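# Relocate ball to other post's cup, reseat frame

## Task

Carry the ball over to the cup on the opposite post, set the frame back onto its rests where it belongs, then release everything and pull the arms away.

## Robot and tools

Robots: three identical i2rt Big YAM arms named arm1, arm2 and arm3. Each has six revolute joints, a two-finger gripper and a wrist camera that sits on top of the hand looking toward the fingertips. Reach is roughly 1.0 m from the joint1 axis. Two fixed room cameras, cam_high and cam_low, are also available. Calibrated feet (scene frame, metres; quaternion w,x,y,z): arm1 at (1.453, 0.001, 0.802), quat (0.014, 0.006, 0.004, -1.000); arm2 at (-0.723, 1.256, 0.793), quat (0.876, -0.005, -0.006, -0.483); arm3 at (-0.733, -1.253, 0.780), quat (0.875, -0.001, 0.002, 0.484). Each foot faces along its own +x.

Frame: every pose is in one shared scene frame, origin on the floor, +z up, lengths in metres. The hand point lies between the finger pads about 1 cm short of the tips. Fingers extend along the hand's +z; they open and close along its y. Reported hand positions can be off, more so when the arm is far extended.

Tool move: arguments arm1, arm2, arm3 (each optional) and cameras. An arm omitted gets nothing new but may still be driving toward an earlier target. Each arm's object may hold:
- joints: absolute targets keyed by name, joint1_rad to joint6_rad in radians and gripper_m in metres. Ranges: joint1_rad -2.879..2.879 (turn about the foot, positive counter-clockwise seen from above, 0 = along the foot's facing); joint2_rad 0..3.141 (shoulder; 0 = upper arm pointing back, increasing lifts it up then forward); joint3_rad 0..3.019 (elbow; 0 folded, increasing opens); joint4_rad -1.692..1.57 (hand pitch, positive tips fingers up); joint5_rad -1.57..1.57 (sideways swing, positive toward the arm's right); joint6_rad -2.094..2.094 (roll, positive clockwise viewed from behind the hand); gripper_m 0..0.093 (fingertip gap).
- target: one list of seven numbers [x, y, z, qw, qx, qy, qz], an absolute hand pose in the scene frame in metres plus unit quaternion, in the same form the hand line prints. The hand travels a straight line from its current hand_target toward it. When target is given, joints may contain only gripper_m.
- speed: top path speed in m/s, 0.002..0.5, default 0.25; only allowed with target. Rotation is capped at twice this value in rad/s.
All motions in one call begin together. Hand paths in one call finish together, paced by the slowest, and last 0.5 to 10 s; a single action never exceeds 15 s. Paths ignore obstacles and other arms. Each control step clamps the commanded pose to within 100 mm and 20 degrees of the measured hand, then solves joints, favouring position. Expect the hand to lag, drift, overshoot speed near full extension, and finish a centimetre or more away. cameras: list of camera names (arm1_cam_wrist, arm2_cam_wrist, arm3_cam_wrist, cam_high, cam_low, or all); omitted or null gives all, [] gives none; an unknown name invalidates the call.

Tool wait: seconds from 0 to 10, plus cameras; commands nothing and returns state and images.
Tool zoom_image: camera and region [x0, y0, x1, y1] in pixels of that camera's latest image (origin top-left, at most 504 by 504); only cameras present in the latest images.
Tool finished_scene: scene = the current scene number; irreversible, call only once the goal holds without any robot help.

Reading results: a pictures line orders the images. The move line lists each arm given a motion with done or its worst status word. An arm under as last shown was not commanded and its omitted lines equal the previous print. joint_status and hand_status: off_target means resting short and maybe still pushing; time_out means the arm could not finish, so each joint now holds a nearby target and keeps pressing toward it (on_its_own lists unfinished ones; held at is a target, not a reading); sending a joint its reported position relieves the push. not_followed / joint command not followed / pose unreachable mean a safety check blocked the targets, usually for self or arm-to-arm clearance, and the arm may keep retrying until given new ones. Velocities are rad/s (gripper m/s), shown only when above noise. Torques are in joint order, include gravity, have per-arm offsets and noise, positive toward larger angles; joints 3 and 4 flip sign beyond ±28 N m. hand_target appears only while a hand move is unfinished.

Gripper: gripping a rigid part at full force reads up to about 0.005 m under its width; closed on nothing reads 0.000-0.002; in air reading runs up to 0.002 m wide. Commanding about 0.005 m below first-contact width gives full force (deeper for soft, small or round items). To release, command well above the reading.

Cautions: never drop objects, release moving parts, or push anything off the work area or onto the floor. Two arms pressing hard together ends the scene; the collision check can react late and does not guard fingers, gripper housings or wrist cameras. Arms keep pushing on contact and motors heat from holding loads, stretching out or straining at unreachable poses, even while you deliberate; MOTOR HOT appears near 85 °C and at 100 °C the arm goes limp for 30-60 s (keys then say limit_stop_at_motor_heat; resend targets). A refused call, or a stop during one, cancels the later move, wait and finished_scene calls in the same reply; an invalid call does not. Loose objects can be nudged occasionally by outside pushes. The simulation keeps running while you compose replies, holding the last command.

Each tool is called after ">>>" by a JSON object that holds its "api" and its "payload", one argument or row to a line.

## Session

>>> {"api": "move", "payload": {

}}

Scene clock: 0.00 s.
Joint torques (N m): no reading
Motor temperatures (°C): arm1=[31 26 28 24 27 28 25] | arm2=[25 27 26 27 26 23 28] | arm3=[29 27 23 27 27 27 26]
Heat: arm1: hottest joint1_rad 31 °C; arm2: hottest gripper 28 °C; arm3: hottest joint1_rad 29 °C.
Joint velocities: within noise
arm1.joint_positions: joint1_rad=+0.203 joint2_rad=+0.622 joint3_rad=+1.315 joint4_rad=-1.336 joint5_rad=-0.046 joint6_rad=+0.438 gripper_m=+0.09396
arm1.joint_status: not commanded
arm1.hand: x=+1.2111 y=-0.0670 z=+1.3014 quat_wxyz=(-0.162, -0.893, +0.081, +0.411) (m; scene frame)
arm1.hand_target: x=+1.2125 y=-0.0668 z=+1.3161 quat_wxyz=(-0.166, -0.886, +0.080, +0.425) (m; scene frame)
arm1.hand_status: not commanded
arm2.joint_positions: joint1_rad=+0.406 joint2_rad=+0.452 joint3_rad=+1.446 joint4_rad=-1.508 joint5_rad=-0.244 joint6_rad=-0.216 gripper_m=+0.09396
arm2.joint_status: not commanded
arm2.hand: x=-0.5972 y=+1.2255 z=+1.3533 quat_wxyz=(-0.504, -0.101, -0.851, +0.109) (m; scene frame)
arm2.hand_target: x=-0.6003 y=+1.2276 z=+1.3611 quat_wxyz=(-0.513, -0.098, -0.845, +0.113) (m; scene frame)
arm2.hand_status: not commanded
arm3.joint_positions: joint1_rad=-0.063 joint2_rad=+0.628 joint3_rad=+1.351 joint4_rad=-1.201 joint5_rad=-0.068 joint6_rad=-0.044 gripper_m=+0.09396
arm3.joint_status: not commanded
arm3.hand: x=-0.5895 y=-1.0340 z=+1.3265 quat_wxyz=(-0.453, +0.423, -0.743, -0.253) (m; scene frame)
arm3.hand_target: x=-0.5913 y=-1.0365 z=+1.3404 quat_wxyz=(-0.465, +0.419, -0.736, -0.258) (m; scene frame)
arm3.hand_status: not commanded
pictures: arm1_cam_wrist, arm2_cam_wrist, arm3_cam_wrist, cam_high, cam_low

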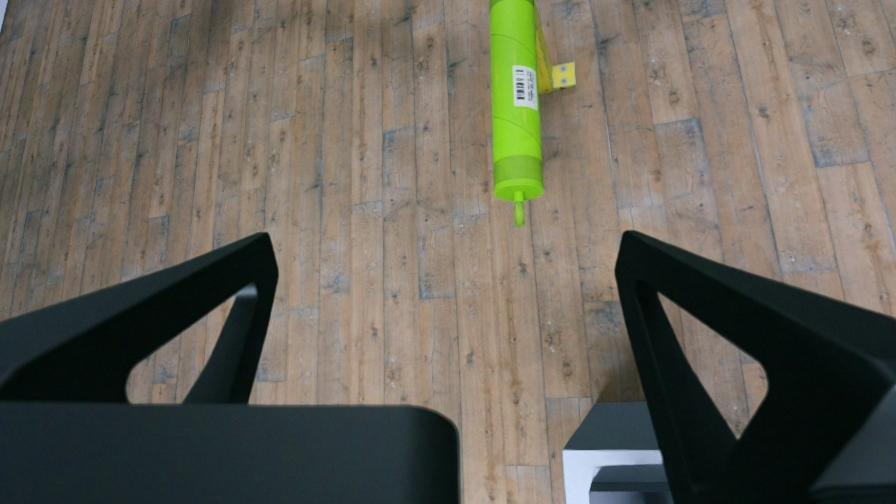

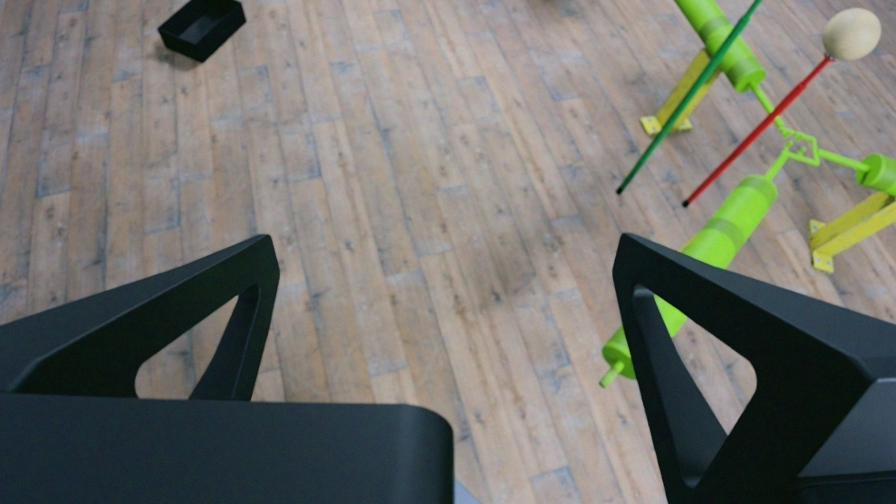

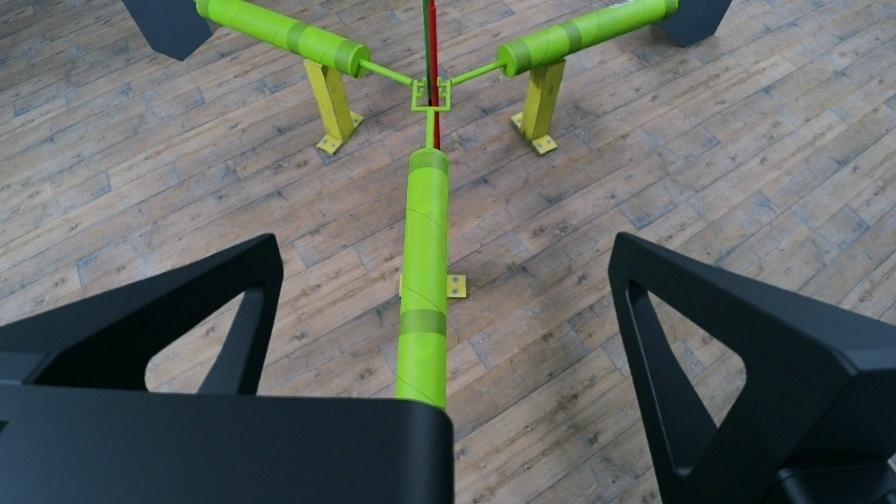

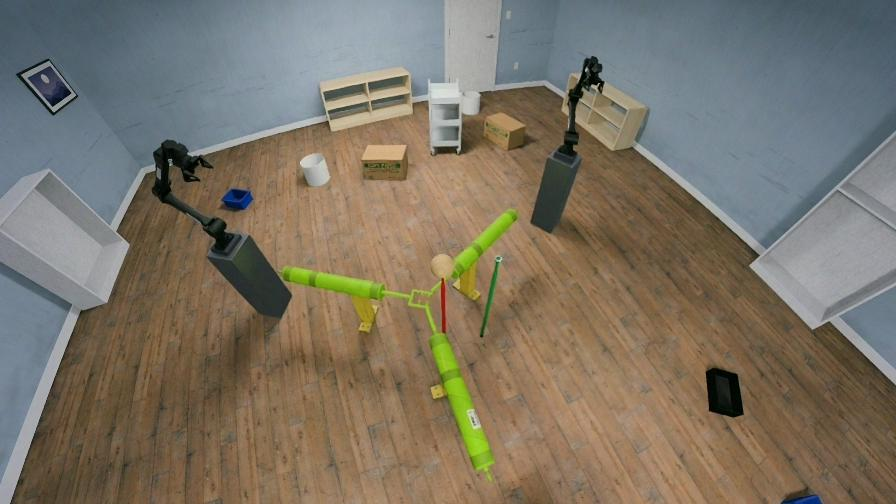

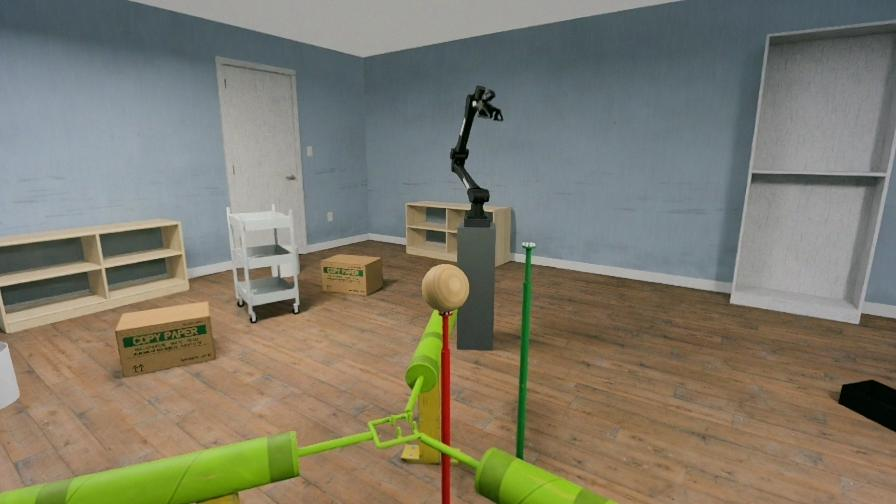

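>>> {"api": "zoom_image", "payload": {
  "camera": "arm3_cam_wrist",
  "region": [340, 0, 540, 160]
}}

>>> {"api": "zoom_image", "payload": {
  "camera": "cam_low",
  "region": [340, 230, 560, 504]
}}

>>> {"api": "zoom_image", "payload": {
  "camera": "cam_high",
  "region": [250, 190, 550, 490]
}}

>>> {"api": "zoom_image", "payload": {
  "camera": "arm2_cam_wrist",
  "region": [590, 0, 896, 220]
}}

>>> {"api": "zoom_image", "payload": {
  "camera": "arm2_cam_wrist",
  "region": [560, 300, 720, 420]
}}

>>> {"api": "zoom_image", "payload": {
  "camera": "arm1_cam_wrist",
  "region": [440, 100, 640, 260]
}}

Scaled by 2.520 from the camera's 896x504 image, which has a finer 1280x720 frame.

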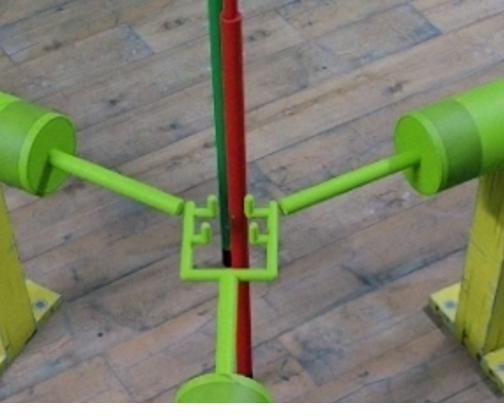

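Scaled by 1.839 from the camera's 896x504 image, which has a finer 1280x720 frame.

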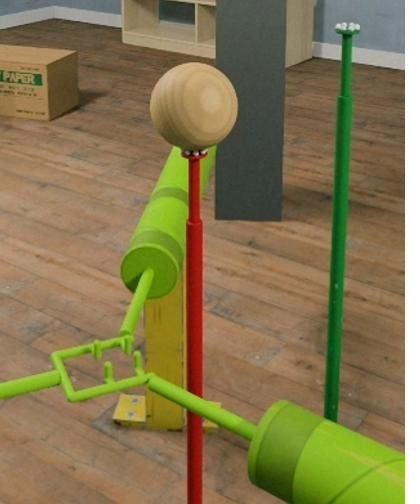

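Scaled by 1.680 from the camera's 896x504 image, which has a finer 1280x720 frame.

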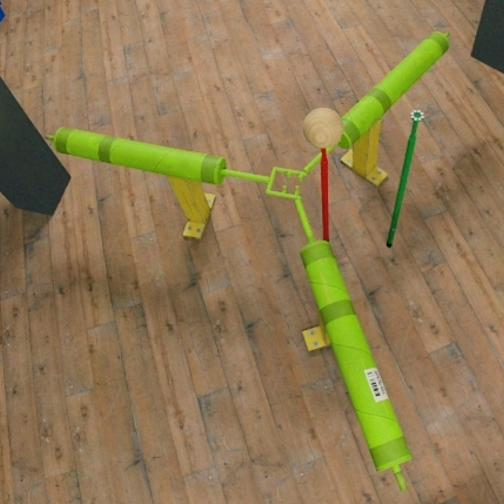

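Scaled by 1.647 from the camera's 896x504 image, which has a finer 1280x720 frame.

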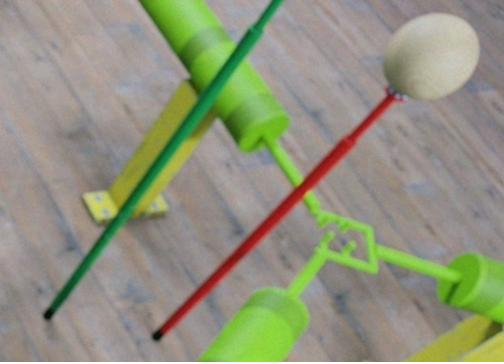

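Scaled by 3.150 from the camera's 896x504 image, which has a finer 1280x720 frame.

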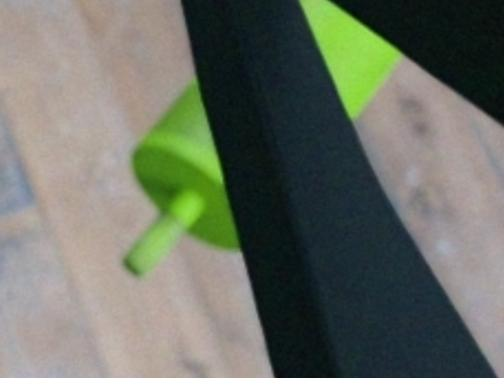

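Scaled by 2.520 from the camera's 896x504 image, which has a finer 1280x720 frame.

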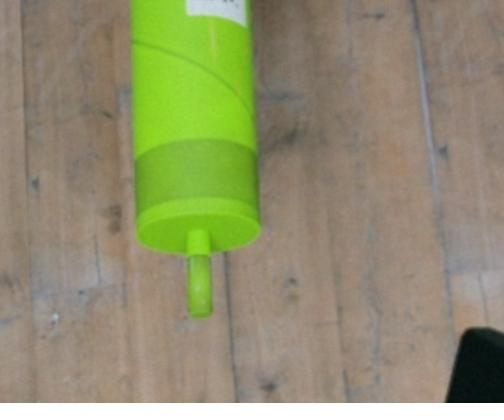

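>>> {"api": "move", "payload": {
  "arm1": {"target":[0.96,-0.2,0.68,0,-0.9659,0,0.2588]},
  "arm2": {"target":[-0.55,0.76,0.68,0.2241,0.483,0.8365,-0.1294]},
  "arm3": {"target":[-0.60,-1.02,0.68,0.2241,-0.483,0.8365,0.1294]}
}}

Scene clock: 78.43 s.
Joint torques (N m): arm1=[0.32 -15.33 6.3 1.78 0.3 0.06] | arm2=[2.2 -13.92 6.2 1.21 -0.12 0.12] | arm3=[0.73 -4.07 2.18 1.94 0.15 0.12]
Motor temperatures (°C): arm1=[31 26 38 25 27 27 24] | arm2=[25 28 33 27 25 22 27] | arm3=[28 27 34 27 26 27 25]
Heat: arm1: hottest joint3_rad 38 °C; arm2: hottest joint3_rad 33 °C; arm3: hottest joint3_rad 34 °C.
move: arm1 off_target; arm2 off_target; arm3 done
arm1.joint_positions: joint1_rad=+0.417 joint2_rad=+2.025 joint3_rad=+0.881 joint4_rad=+0.016 joint5_rad=+0.217 joint6_rad=+0.419 gripper_m=+0.09396
arm1.hand: x=+0.9771 y=-0.1847 z=+0.6693 quat_wxyz=(+0.009, -0.971, +0.010, +0.237) (m; scene frame)
arm1.hand_target: x=+0.9606 y=-0.1999 z=+0.6807 quat_wxyz=(+0.000, -0.966, +0.000, +0.259) (m; scene frame)
arm1.hand_status: off_target (0.025 m and 3.0 deg from the pose sent, 0.683 m and 28.4 deg at the start)
arm2.joint_positions: joint1_rad=-0.272 joint2_rad=+1.996 joint3_rad=+0.844 joint4_rad=+0.056 joint5_rad=-0.112 joint6_rad=-0.208 gripper_m=+0.09396
arm2.hand: x=-0.5591 y=+0.7739 z=+0.6821 quat_wxyz=(-0.216, -0.483, -0.840, +0.124) (m; scene frame)
arm2.hand_target: x=-0.5501 y=+0.7606 z=+0.6805 quat_wxyz=(-0.224, -0.483, -0.837, +0.129) (m; scene frame)
arm2.hand_status: off_target (0.017 m and 1.2 deg from the pose sent, 0.820 m and 54.9 deg at the start)
arm3.joint_positions: joint1_rad=+0.036 joint2_rad=+1.693 joint3_rad=+0.139 joint4_rad=+0.500 joint5_rad=+0.003 joint6_rad=-0.002 gripper_m=+0.09396
arm3.hand: x=-0.6012 y=-1.0263 z=+0.6807 quat_wxyz=(-0.220, +0.484, -0.838, -0.126) (m; scene frame)
arm3.hand_target: x=-0.6000 y=-1.0200 z=+0.6802 quat_wxyz=(-0.224, +0.483, -0.837, -0.130) (m; scene frame)
arm3.hand_status: done (0.006 m and 0.7 deg from the pose sent, 0.647 m and 32.5 deg at the start)
pictures: arm1_cam_wrist, arm2_cam_wrist, arm3_cam_wrist, cam_high, cam_low
camera_calibration:
arm1_cam_wrist: T_world_to_cam=[[0.026731, 0.999037, 0.0347929, 0.133189], [0.987655, -0.0317683, 0.153387, -1.07113], [0.154344, 0.0302632, -0.987554, 0.64053], [0, 0, 0, 1]]
arm2_cam_wrist: T_world_to_cam=[[-0.866704, -0.498819, 0.00170309, -0.101191], [-0.495462, 0.861257, 0.112934, -1.01273], [-0.0578004, 0.0970365, -0.993601, 0.694124], [0, 0, 0, 1]]
arm3_cam_wrist: T_world_to_cam=[[0.869833, -0.493339, 0.00263404, 0.0145922], [-0.489908, -0.86313, 0.122463, -1.26036], [-0.0581422, -0.107813, -0.99247, 0.656036], [0, 0, 0, 1]]

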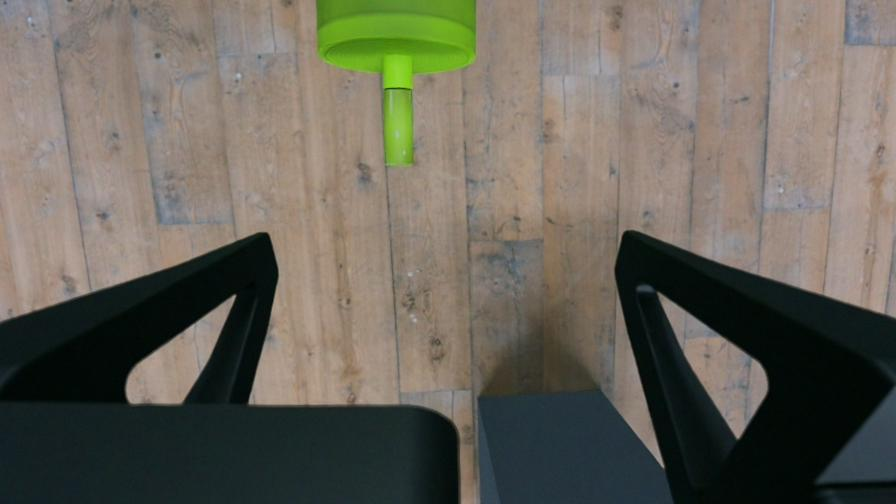

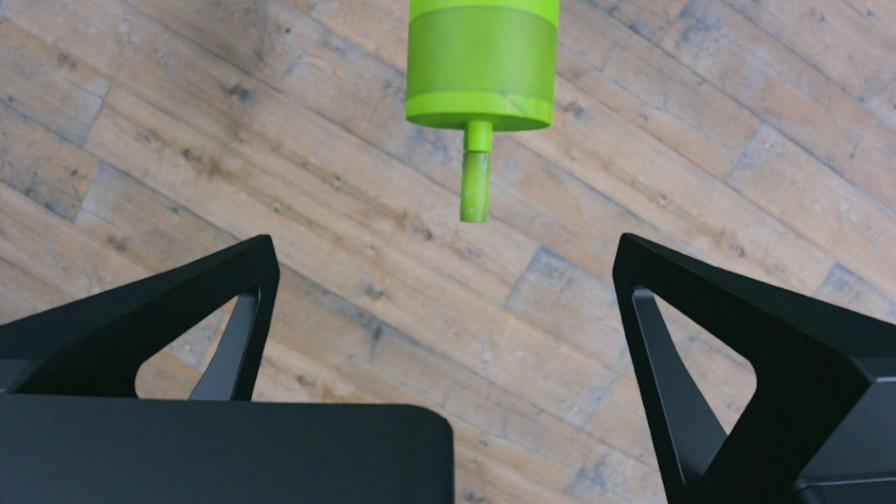

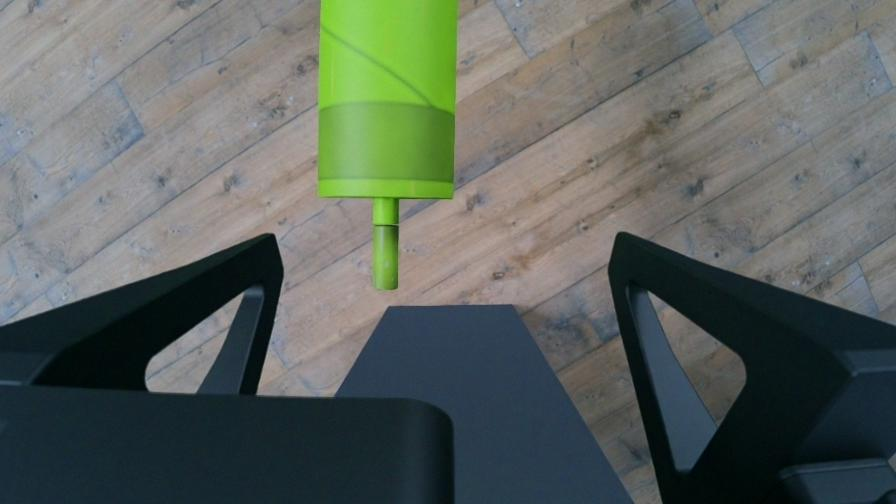

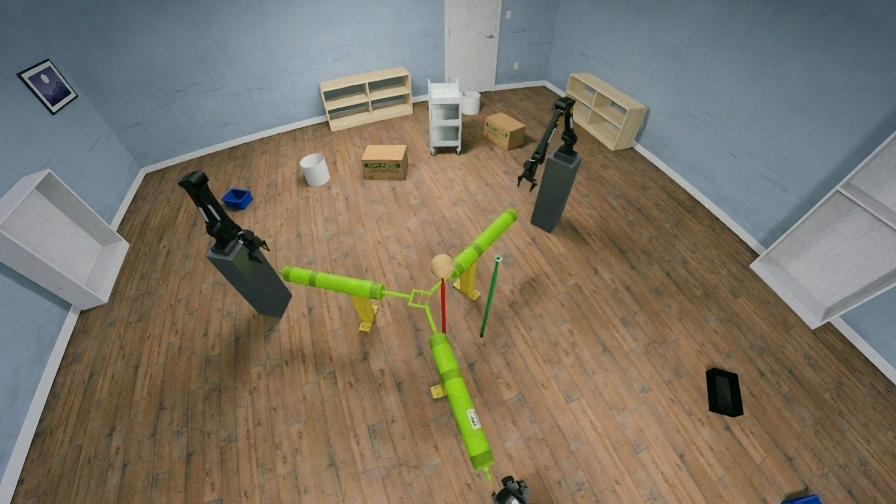

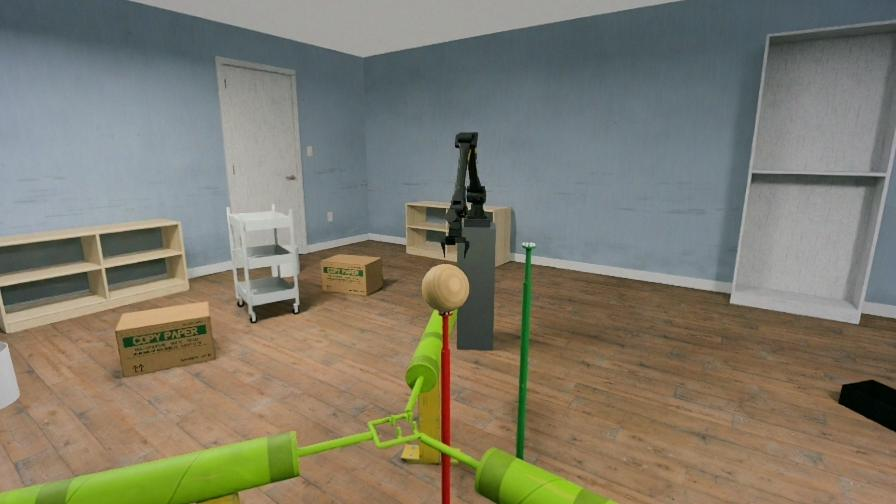

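>>> {"api": "move", "payload": {
  "arm1": {"target":[0.915,-0.217,0.58,0.0052,-0.9657,0.0194,0.2587]},
  "arm2": {"target":[-0.555,0.73,0.57,0.2215,0.4997,0.8266,-0.1339]},
  "arm3": {"target":[-0.648,-1.02,0.57,0.2267,-0.4661,0.846,0.1249]}
}}

Scene clock: 112.70 s.
Joint torques (N m): arm1=[0.09 -17.79 5.12 1.74 0.31 0.31] | arm2=[0.32 -16.5 4.29 1.2 -0.11 0.12] | arm3=[0.79 -6.65 -4.15 1.94 0.29 0.12]
Motor temperatures (°C): arm1=[31 28 34 24 27 27 24] | arm2=[25 29 32 27 25 22 27] | arm3=[28 27 29 27 25 26 25]
Heat: arm1: hottest joint3_rad 34 °C; arm2: hottest joint3_rad 32 °C; arm3: hottest joint3_rad 29 °C.
move: arm1 off_target; arm2 off_target; arm3 done
arm1.joint_positions: joint1_rad=+0.417 joint2_rad=+2.341 joint3_rad=+1.103 joint4_rad=+0.104 joint5_rad=+0.233 joint6_rad=+0.428 gripper_m=+0.09396
arm1.hand: x=+0.9316 y=-0.2031 z=+0.5692 quat_wxyz=(+0.016, -0.971, +0.015, +0.238) (m; scene frame)
arm1.hand_target: x=+0.9155 y=-0.2169 z=+0.5806 quat_wxyz=(+0.005, -0.966, +0.019, +0.259) (m; scene frame)
arm1.hand_status: off_target (0.024 m and 2.8 deg from the pose sent, 0.114 m and 2.8 deg at the start)
arm2.joint_positions: joint1_rad=-0.275 joint2_rad=+2.323 joint3_rad=+1.004 joint4_rad=+0.232 joint5_rad=-0.103 joint6_rad=-0.193 gripper_m=+0.09396
arm2.hand: x=-0.5523 y=+0.7406 z=+0.5755 quat_wxyz=(-0.217, -0.491, -0.834, +0.129) (m; scene frame)
arm2.hand_target: x=-0.5551 y=+0.7304 z=+0.5703 quat_wxyz=(-0.221, -0.500, -0.827, +0.134) (m; scene frame)
arm2.hand_status: off_target (0.012 m and 1.6 deg from the pose sent, 0.120 m and 2.8 deg at the start)
arm3.joint_positions: joint1_rad=+0.312 joint2_rad=+2.469 joint3_rad=+0.256 joint4_rad=+1.145 joint5_rad=+0.160 joint6_rad=+0.274 gripper_m=+0.09396
arm3.hand: x=-0.6459 y=-1.0195 z=+0.5723 quat_wxyz=(-0.226, +0.467, -0.846, -0.123) (m; scene frame)
arm3.hand_target: x=-0.6480 y=-1.0201 z=+0.5700 quat_wxyz=(-0.226, +0.466, -0.846, -0.125) (m; scene frame)
arm3.hand_status: done (0.003 m and 0.2 deg from the pose sent, 0.120 m and 2.4 deg at the start)
pictures: arm1_cam_wrist, arm2_cam_wrist, arm3_cam_wrist, cam_high, cam_low
camera_calibration:
arm1_cam_wrist: T_world_to_cam=[[0.0408384, 0.998076, 0.0466574, 0.136199], [0.987259, -0.0474952, 0.151866, -1.01336], [0.15379, 0.039861, -0.987299, 0.55156], [0, 0, 0, 1]]
arm2_cam_wrist: T_world_to_cam=[[-0.876963, -0.480539, 0.00437433, -0.132555], [-0.477413, 0.872227, 0.106289, -0.962976], [-0.0548915, 0.0911233, -0.994326, 0.598241], [0, 0, 0, 1]]
arm3_cam_wrist: T_world_to_cam=[[0.849458, -0.527643, 0.00375615, 0.00832513], [-0.524621, -0.843788, 0.113113, -1.26048], [-0.056514, -0.0980555, -0.993575, 0.558305], [0, 0, 0, 1]]

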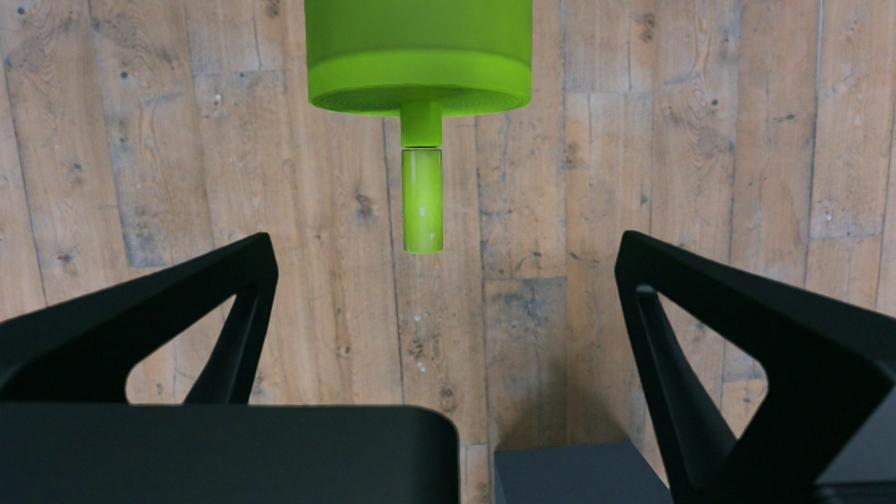

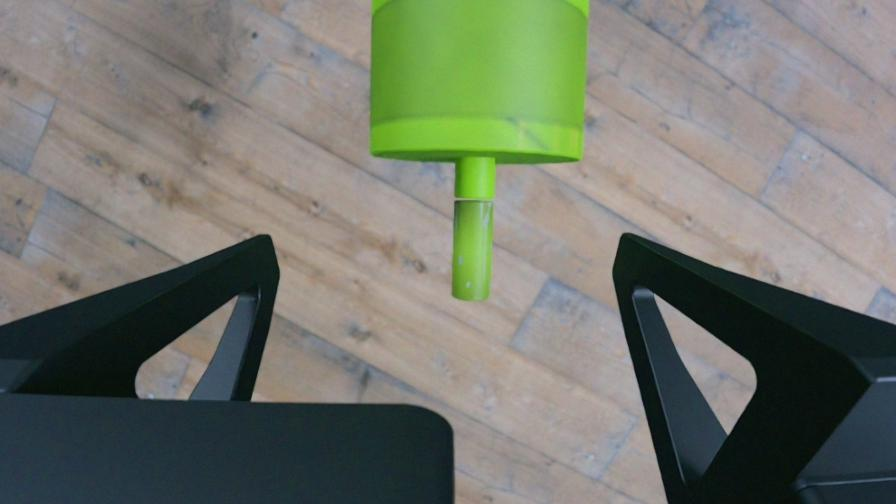

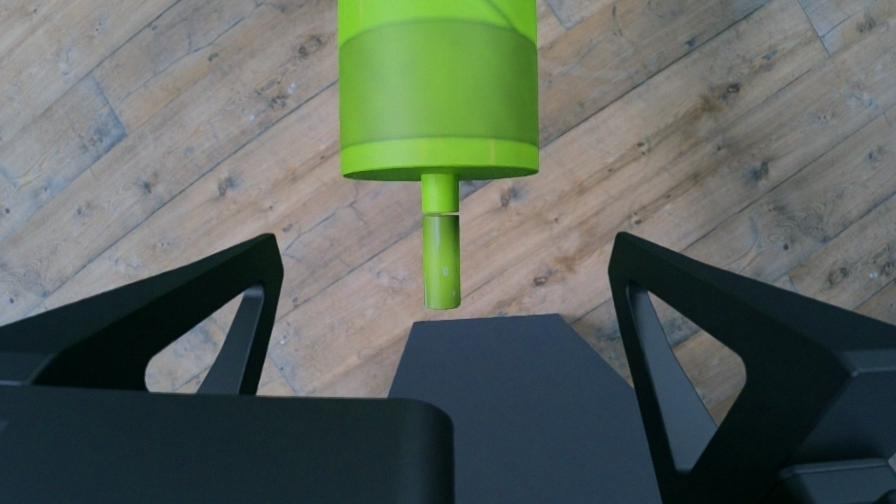

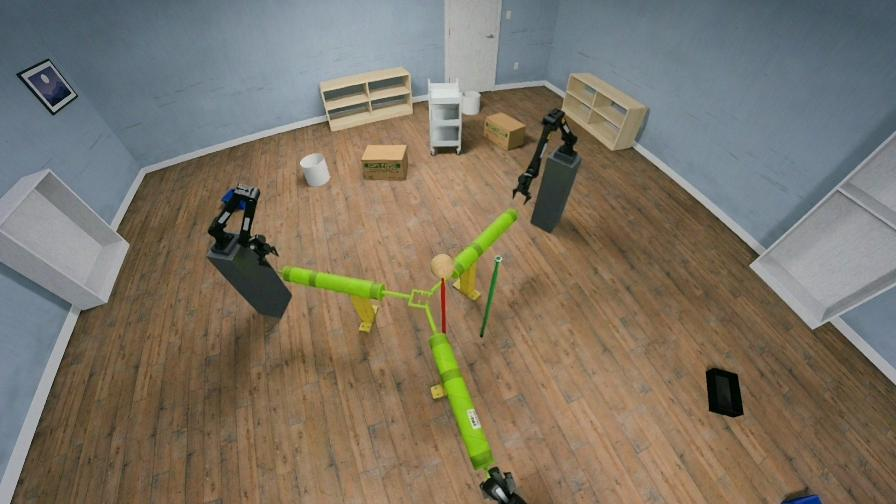

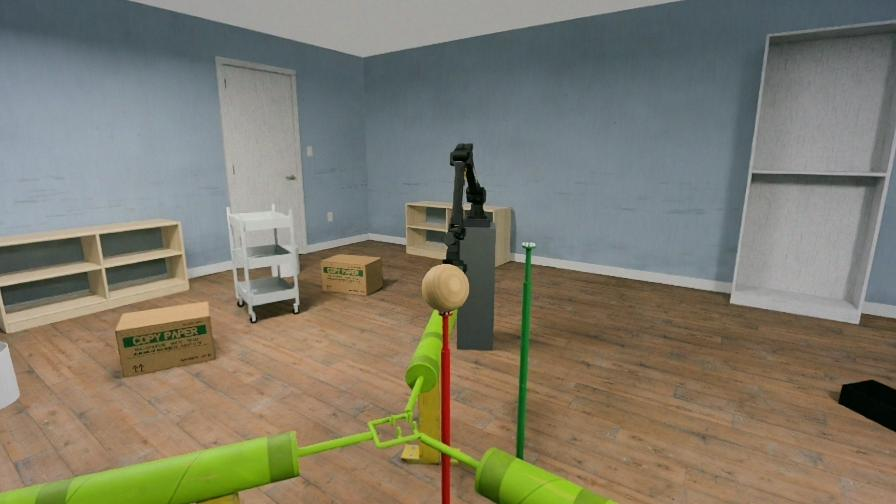

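>>> {"api": "move", "payload": {
  "arm1": {"target":[0.905,-0.220,0.465,0.0052,-0.9657,0.0194,0.2587],"speed":0.15},
  "arm2": {"target":[-0.57,0.728,0.448,0.2215,0.4997,0.8266,-0.1339],"speed":0.15},
  "arm3": {"target":[-0.657,-1.031,0.453,0.0764,-0.4807,0.8726,0.0421],"speed":0.15}
}}

Scene clock: 131.97 s.
Joint torques (N m): arm1=[-0.09 -18.9 4.05 1.84 0.27 0.28] | arm2=[0.38 -17.03 2.77 1.25 -0.3 -0.16] | arm3=[-0.79 -8.06 -3.6 0.39 0.03 -0.07]
move: arm1 off_target; arm2 off_target; arm3 off_target
arm1.joint_positions: joint1_rad=+0.417 joint2_rad=+2.636 joint3_rad=+1.295 joint4_rad=+0.215 joint5_rad=+0.233 joint6_rad=+0.428 gripper_m=+0.09396
arm1.hand: x=+0.9188 y=-0.2088 z=+0.4585 quat_wxyz=(+0.015, -0.970, +0.016, +0.241) (m; scene frame)
arm1.hand_target: x=+0.9052 y=-0.2200 z=+0.4656 quat_wxyz=(+0.005, -0.966, +0.019, +0.259) (m; scene frame)
arm1.hand_status: off_target (0.019 m and 2.4 deg from the pose sent, 0.109 m and 2.8 deg at the start)
arm2.joint_positions: joint1_rad=-0.308 joint2_rad=+2.641 joint3_rad=+1.180 joint4_rad=+0.382 joint5_rad=-0.114 joint6_rad=-0.194 gripper_m=+0.09396
arm2.hand: x=-0.5658 y=+0.7299 z=+0.4588 quat_wxyz=(-0.221, -0.502, -0.826, +0.131) (m; scene frame)
arm2.hand_target: x=-0.5700 y=+0.7283 z=+0.4484 quat_wxyz=(-0.221, -0.500, -0.827, +0.134) (m; scene frame)
arm2.hand_status: off_target (0.012 m and 0.5 deg from the pose sent, 0.129 m and 1.5 deg at the start)
arm3.joint_positions: joint1_rad=+0.273 joint2_rad=+2.642 joint3_rad=+0.552 joint4_rad=+0.719 joint5_rad=+0.050 joint6_rad=+0.272 gripper_m=+0.09396
arm3.hand: x=-0.6560 y=-1.0210 z=+0.4585 quat_wxyz=(-0.086, +0.480, -0.872, -0.051) (m; scene frame)
arm3.hand_target: x=-0.6571 y=-1.0309 z=+0.4533 quat_wxyz=(-0.077, +0.481, -0.873, -0.042) (m; scene frame)
arm3.hand_status: off_target (0.011 m and 1.6 deg from the pose sent, 0.120 m and 19.9 deg at the start)
pictures: arm1_cam_wrist, arm2_cam_wrist, arm3_cam_wrist, cam_high, cam_low
camera_calibration:
arm1_cam_wrist: T_world_to_cam=[[0.0414725, 0.998225, 0.0427336, 0.14881], [0.988319, -0.0472634, 0.144885, -0.981953], [0.146648, 0.0362257, -0.988525, 0.450798], [0, 0, 0, 1]]
arm2_cam_wrist: T_world_to_cam=[[-0.88971, -0.456511, -0.00368623, -0.170087], [-0.454675, 0.885347, 0.0971093, -0.940173], [-0.0410679, 0.0880752, -0.995267, 0.492862], [0, 0, 0, 1]]
arm3_cam_wrist: T_world_to_cam=[[0.849361, -0.527734, -0.00908729, 0.0222499], [-0.47573, -0.772893, 0.419902, -1.2904], [-0.22862, -0.352325, -0.907524, 0.0324691], [0, 0, 0, 1]]

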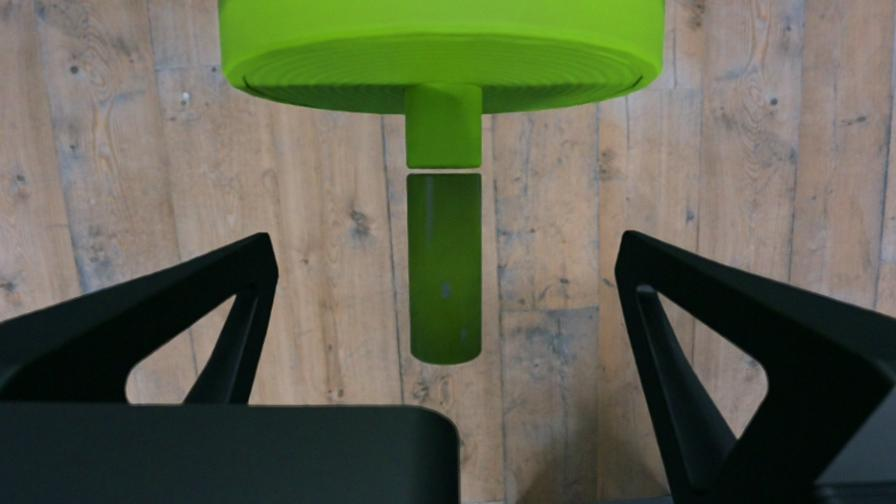

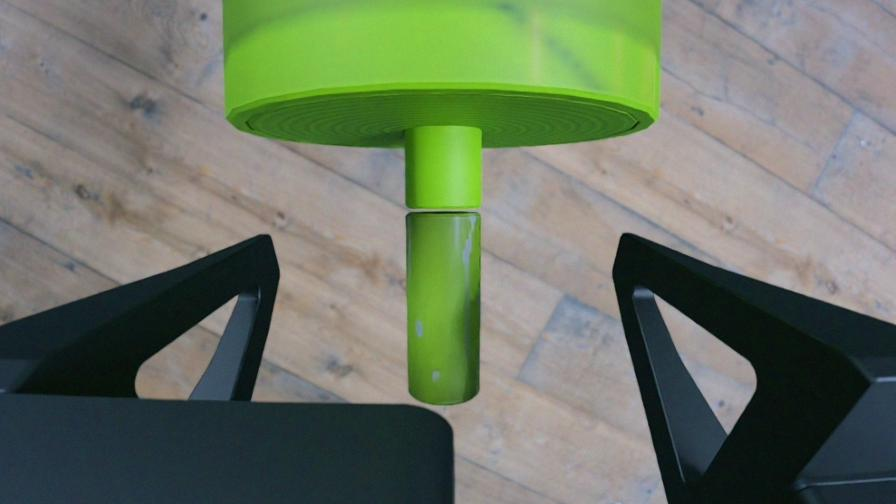

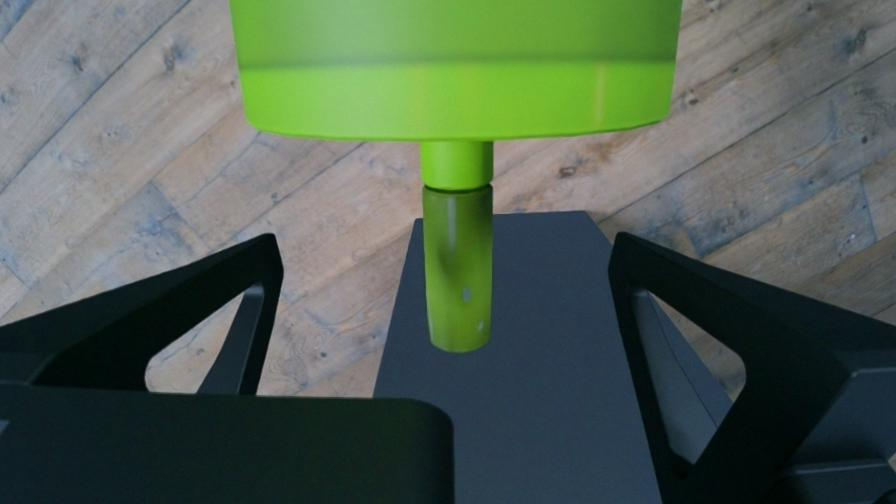

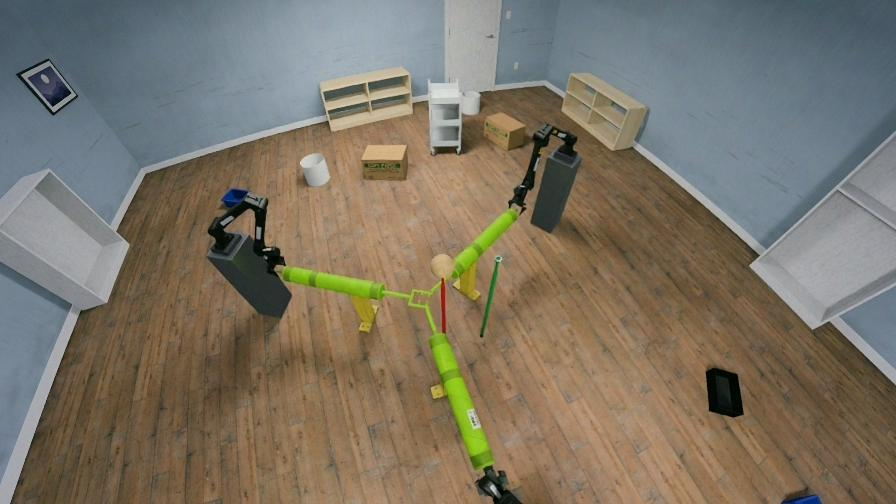

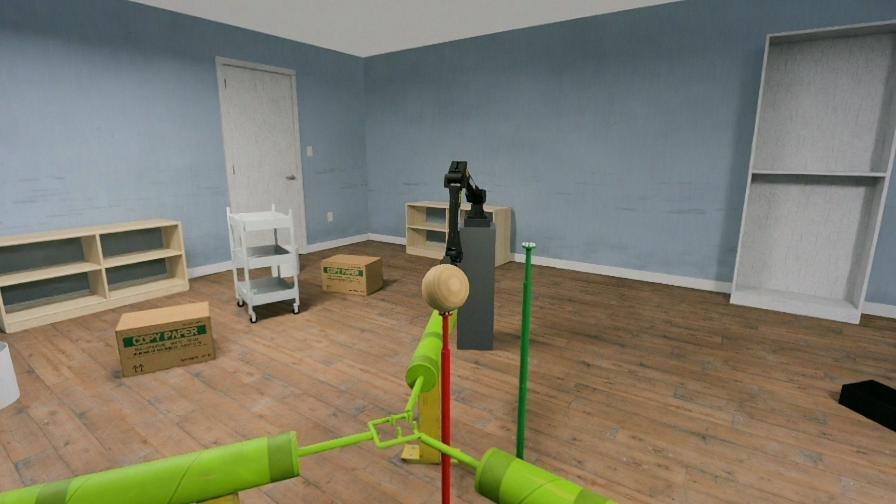

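>>> {"api": "move", "payload": {
  "arm1": {"target":[0.905,-0.220,0.453,0.0052,-0.9657,0.0194,0.2587],"speed":0.1},
  "arm2": {"target":[-0.576,0.739,0.435,0.2215,0.4997,0.8266,-0.1339],"speed":0.1},
  "arm3": {"target":[-0.655,-1.032,0.442,0.0764,-0.4807,0.8726,0.0421],"speed":0.1},
  "cameras": ["arm1_cam_wrist","arm2_cam_wrist","arm3_cam_wrist"]
}}

>>> {"api": "move", "payload": {
  "arm1": {"joints":{"gripper_m":0.012}},
  "arm2": {"joints":{"gripper_m":0.012}},
  "arm3": {"joints":{"gripper_m":0.012}},
  "cameras": ["arm1_cam_wrist","arm2_cam_wrist","arm3_cam_wrist"]
}}

Scene clock: 147.60 s.
Joint torques (N m): arm1=[-0.15 -18.55 4.04 1.8 0.27 0.28] | arm2=[0.44 -16.67 1.85 1.29 -0.31 -0.16] | arm3=[-0.79 -8.12 -3.77 0.98 0.03 -0.1]
Motor temperatures (°C): arm1=[31 34 33 24 26 26 24] | arm2=[25 32 30 27 25 22 26] | arm3=[28 28 27 27 25 26 24]
move: arm1 off_target; arm2 off_target; arm3 done
arm1.joint_positions: joint1_rad=+0.417 joint2_rad=+2.663 joint3_rad=+1.315 joint4_rad=+0.225 joint5_rad=+0.233 joint6_rad=+0.428 gripper_m=+0.09396
arm1.hand: x=+0.9176 y=-0.2093 z=+0.4485 quat_wxyz=(+0.014, -0.970, +0.016, +0.243) (m; scene frame)
arm1.hand_target: x=+0.9055 y=-0.2199 z=+0.4533 quat_wxyz=(+0.005, -0.966, +0.019, +0.258) (m; scene frame)
arm1.hand_status: off_target (0.017 m and 2.2 deg from the pose sent, 0.019 m and 2.4 deg at the start)
arm2.joint_positions: joint1_rad=-0.314 joint2_rad=+2.669 joint3_rad=+1.180 joint4_rad=+0.422 joint5_rad=-0.117 joint6_rad=-0.199 gripper_m=+0.09396
arm2.hand: x=-0.5698 y=+0.7336 z=+0.4488 quat_wxyz=(-0.225, -0.501, -0.824, +0.135) (m; scene frame)
arm2.hand_target: x=-0.5759 y=+0.7394 z=+0.4354 quat_wxyz=(-0.221, -0.500, -0.827, +0.134) (m; scene frame)
arm2.hand_status: off_target (0.016 m and 0.5 deg from the pose sent, 0.027 m and 0.5 deg at the start)
arm3.joint_positions: joint1_rad=+0.262 joint2_rad=+2.680 joint3_rad=+0.576 joint4_rad=+0.718 joint5_rad=+0.048 joint6_rad=+0.263 gripper_m=+0.09396
arm3.hand: x=-0.6549 y=-1.0254 z=+0.4465 quat_wxyz=(-0.081, +0.480, -0.872, -0.046) (m; scene frame)
arm3.hand_target: x=-0.6552 y=-1.0321 z=+0.4421 quat_wxyz=(-0.076, +0.481, -0.873, -0.042) (m; scene frame)
arm3.hand_status: done (0.008 m and 0.7 deg from the pose sent, 0.020 m and 1.5 deg at the start)
pictures: arm1_cam_wrist, arm2_cam_wrist, arm3_cam_wrist
camera_calibration:
arm1_cam_wrist: T_world_to_cam=[[0.0415781, 0.998281, 0.0413052, 0.150368], [0.988715, -0.0470644, 0.142225, -0.978488], [0.143925, 0.0349256, -0.988972, 0.443505], [0, 0, 0, 1]]
arm2_cam_wrist: T_world_to_cam=[[-0.889793, -0.456362, -0.00133776, -0.173161], [-0.454829, 0.886556, 0.0845476, -0.939605], [-0.0373983, 0.0758383, -0.996419, 0.494038], [0, 0, 0, 1]]
arm3_cam_wrist: T_world_to_cam=[[0.848834, -0.528634, -0.00522229, 0.0159485], [-0.474596, -0.766341, 0.43299, -1.28666], [-0.232895, -0.365058, -0.901384, 0.00168387], [0, 0, 0, 1]]

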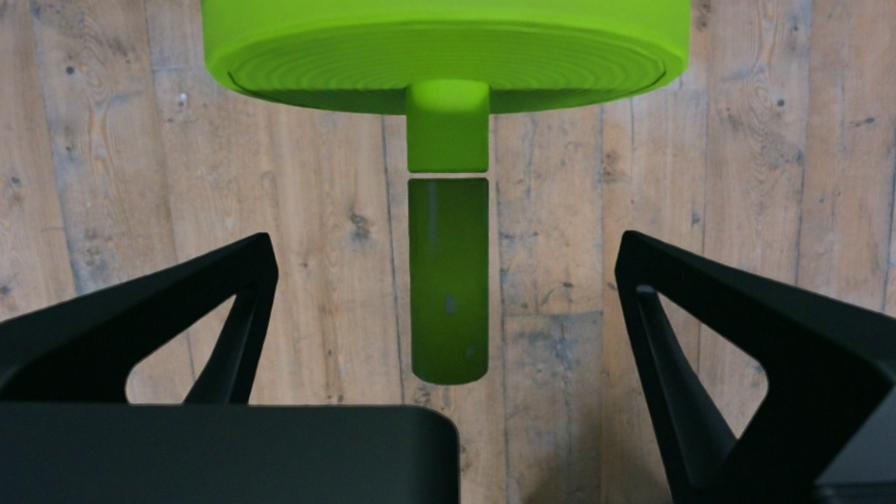

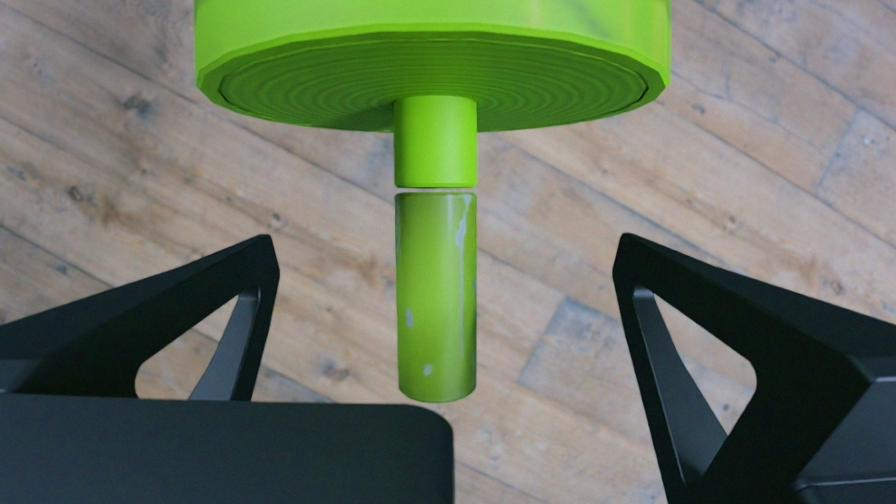

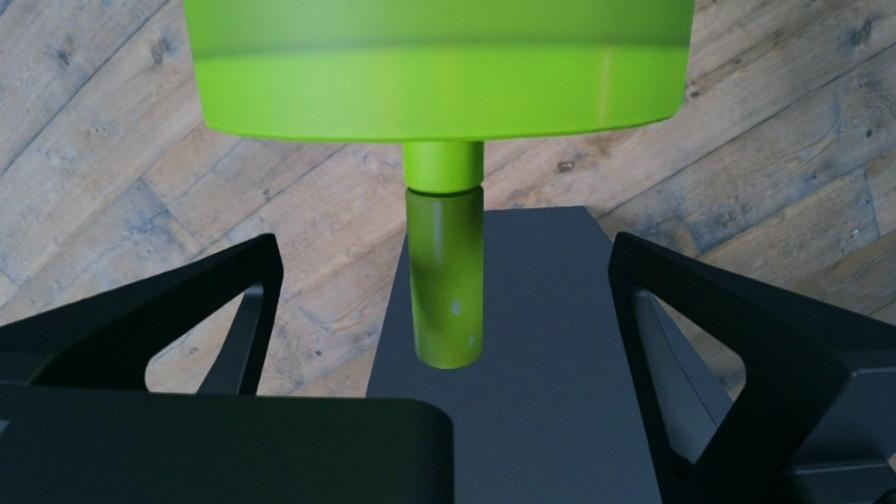

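Scene clock: 148.37 s.
Joint torques (N m): arm1=[-0.15 -18.9 4.08 1.78 0.15 0.28] | arm2=[0.32 -16.67 1.84 1.26 -0.07 -0.16] | arm3=[-0.79 -8.12 -3.77 0.96 0.03 -0.05]
move: arm1 off_target; arm2 off_target; arm3 off_target
arm1.joint_positions: joint1_rad=+0.417 joint2_rad=+2.663 joint3_rad=+1.315 joint4_rad=+0.226 joint5_rad=+0.237 joint6_rad=+0.428 gripper_m=+0.01867
arm1.joint_status: gripper_m off_target (ended at +0.01871, target +0.01200)
arm1.hand: x=+0.9173 y=-0.2088 z=+0.4487 quat_wxyz=(+0.015, -0.970, +0.016, +0.244) (m; scene frame)
arm2.joint_positions: joint1_rad=-0.314 joint2_rad=+2.669 joint3_rad=+1.180 joint4_rad=+0.422 joint5_rad=-0.123 joint6_rad=-0.200 gripper_m=+0.01807
arm2.joint_status: gripper_m off_target (ended at +0.01810, target +0.01200)
arm2.hand: x=-0.5686 y=+0.7339 z=+0.4489 quat_wxyz=(-0.227, -0.500, -0.825, +0.133) (m; scene frame)
arm3.joint_positions: joint1_rad=+0.262 joint2_rad=+2.680 joint3_rad=+0.576 joint4_rad=+0.718 joint5_rad=+0.048 joint6_rad=+0.260 gripper_m=+0.01749
arm3.joint_status: gripper_m off_target (ended at +0.01752, target +0.01200)
arm3.hand: x=-0.6549 y=-1.0255 z=+0.4465 quat_wxyz=(-0.081, +0.481, -0.872, -0.046) (m; scene frame)
pictures: arm1_cam_wrist, arm2_cam_wrist, arm3_cam_wrist
camera_calibration:
arm1_cam_wrist: T_world_to_cam=[[0.0431044, 0.998115, 0.0436932, 0.147399], [0.988933, -0.0488405, 0.140093, -0.977768], [0.141963, 0.037171, -0.989174, 0.446099], [0, 0, 0, 1]]
arm2_cam_wrist: T_world_to_cam=[[-0.887912, -0.459972, -0.00610685, -0.16607], [-0.458832, 0.884605, 0.0833446, -0.939709], [-0.032934, 0.0768047, -0.996502, 0.496032], [0, 0, 0, 1]]
arm3_cam_wrist: T_world_to_cam=[[0.850217, -0.526412, -0.00465415, 0.018789], [-0.472798, -0.767453, 0.432988, -1.28661], [-0.231502, -0.365933, -0.901388, 0.00170969], [0, 0, 0, 1]]

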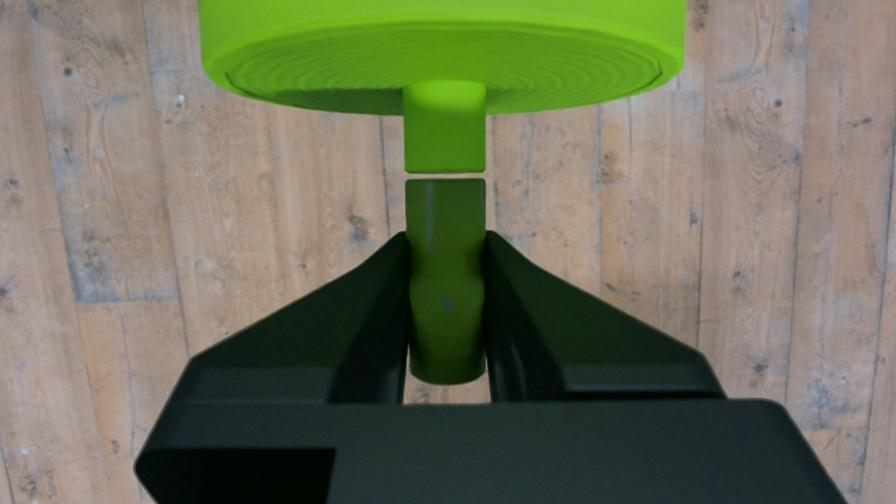

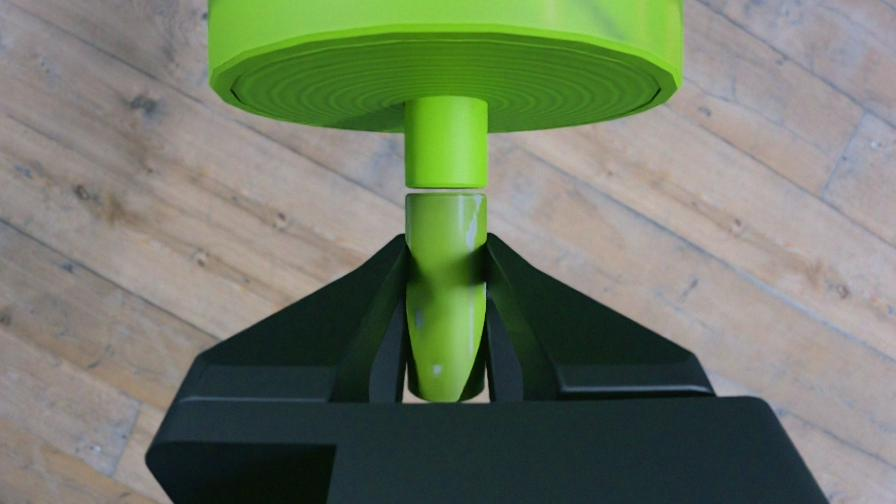

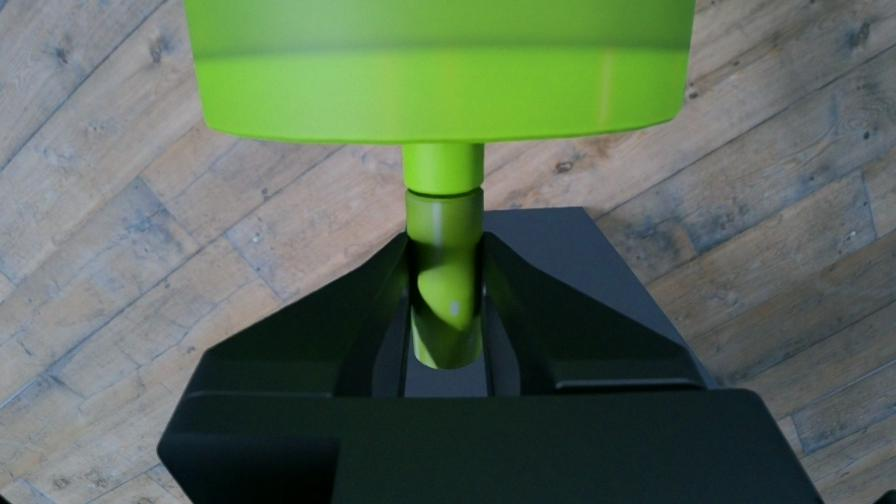

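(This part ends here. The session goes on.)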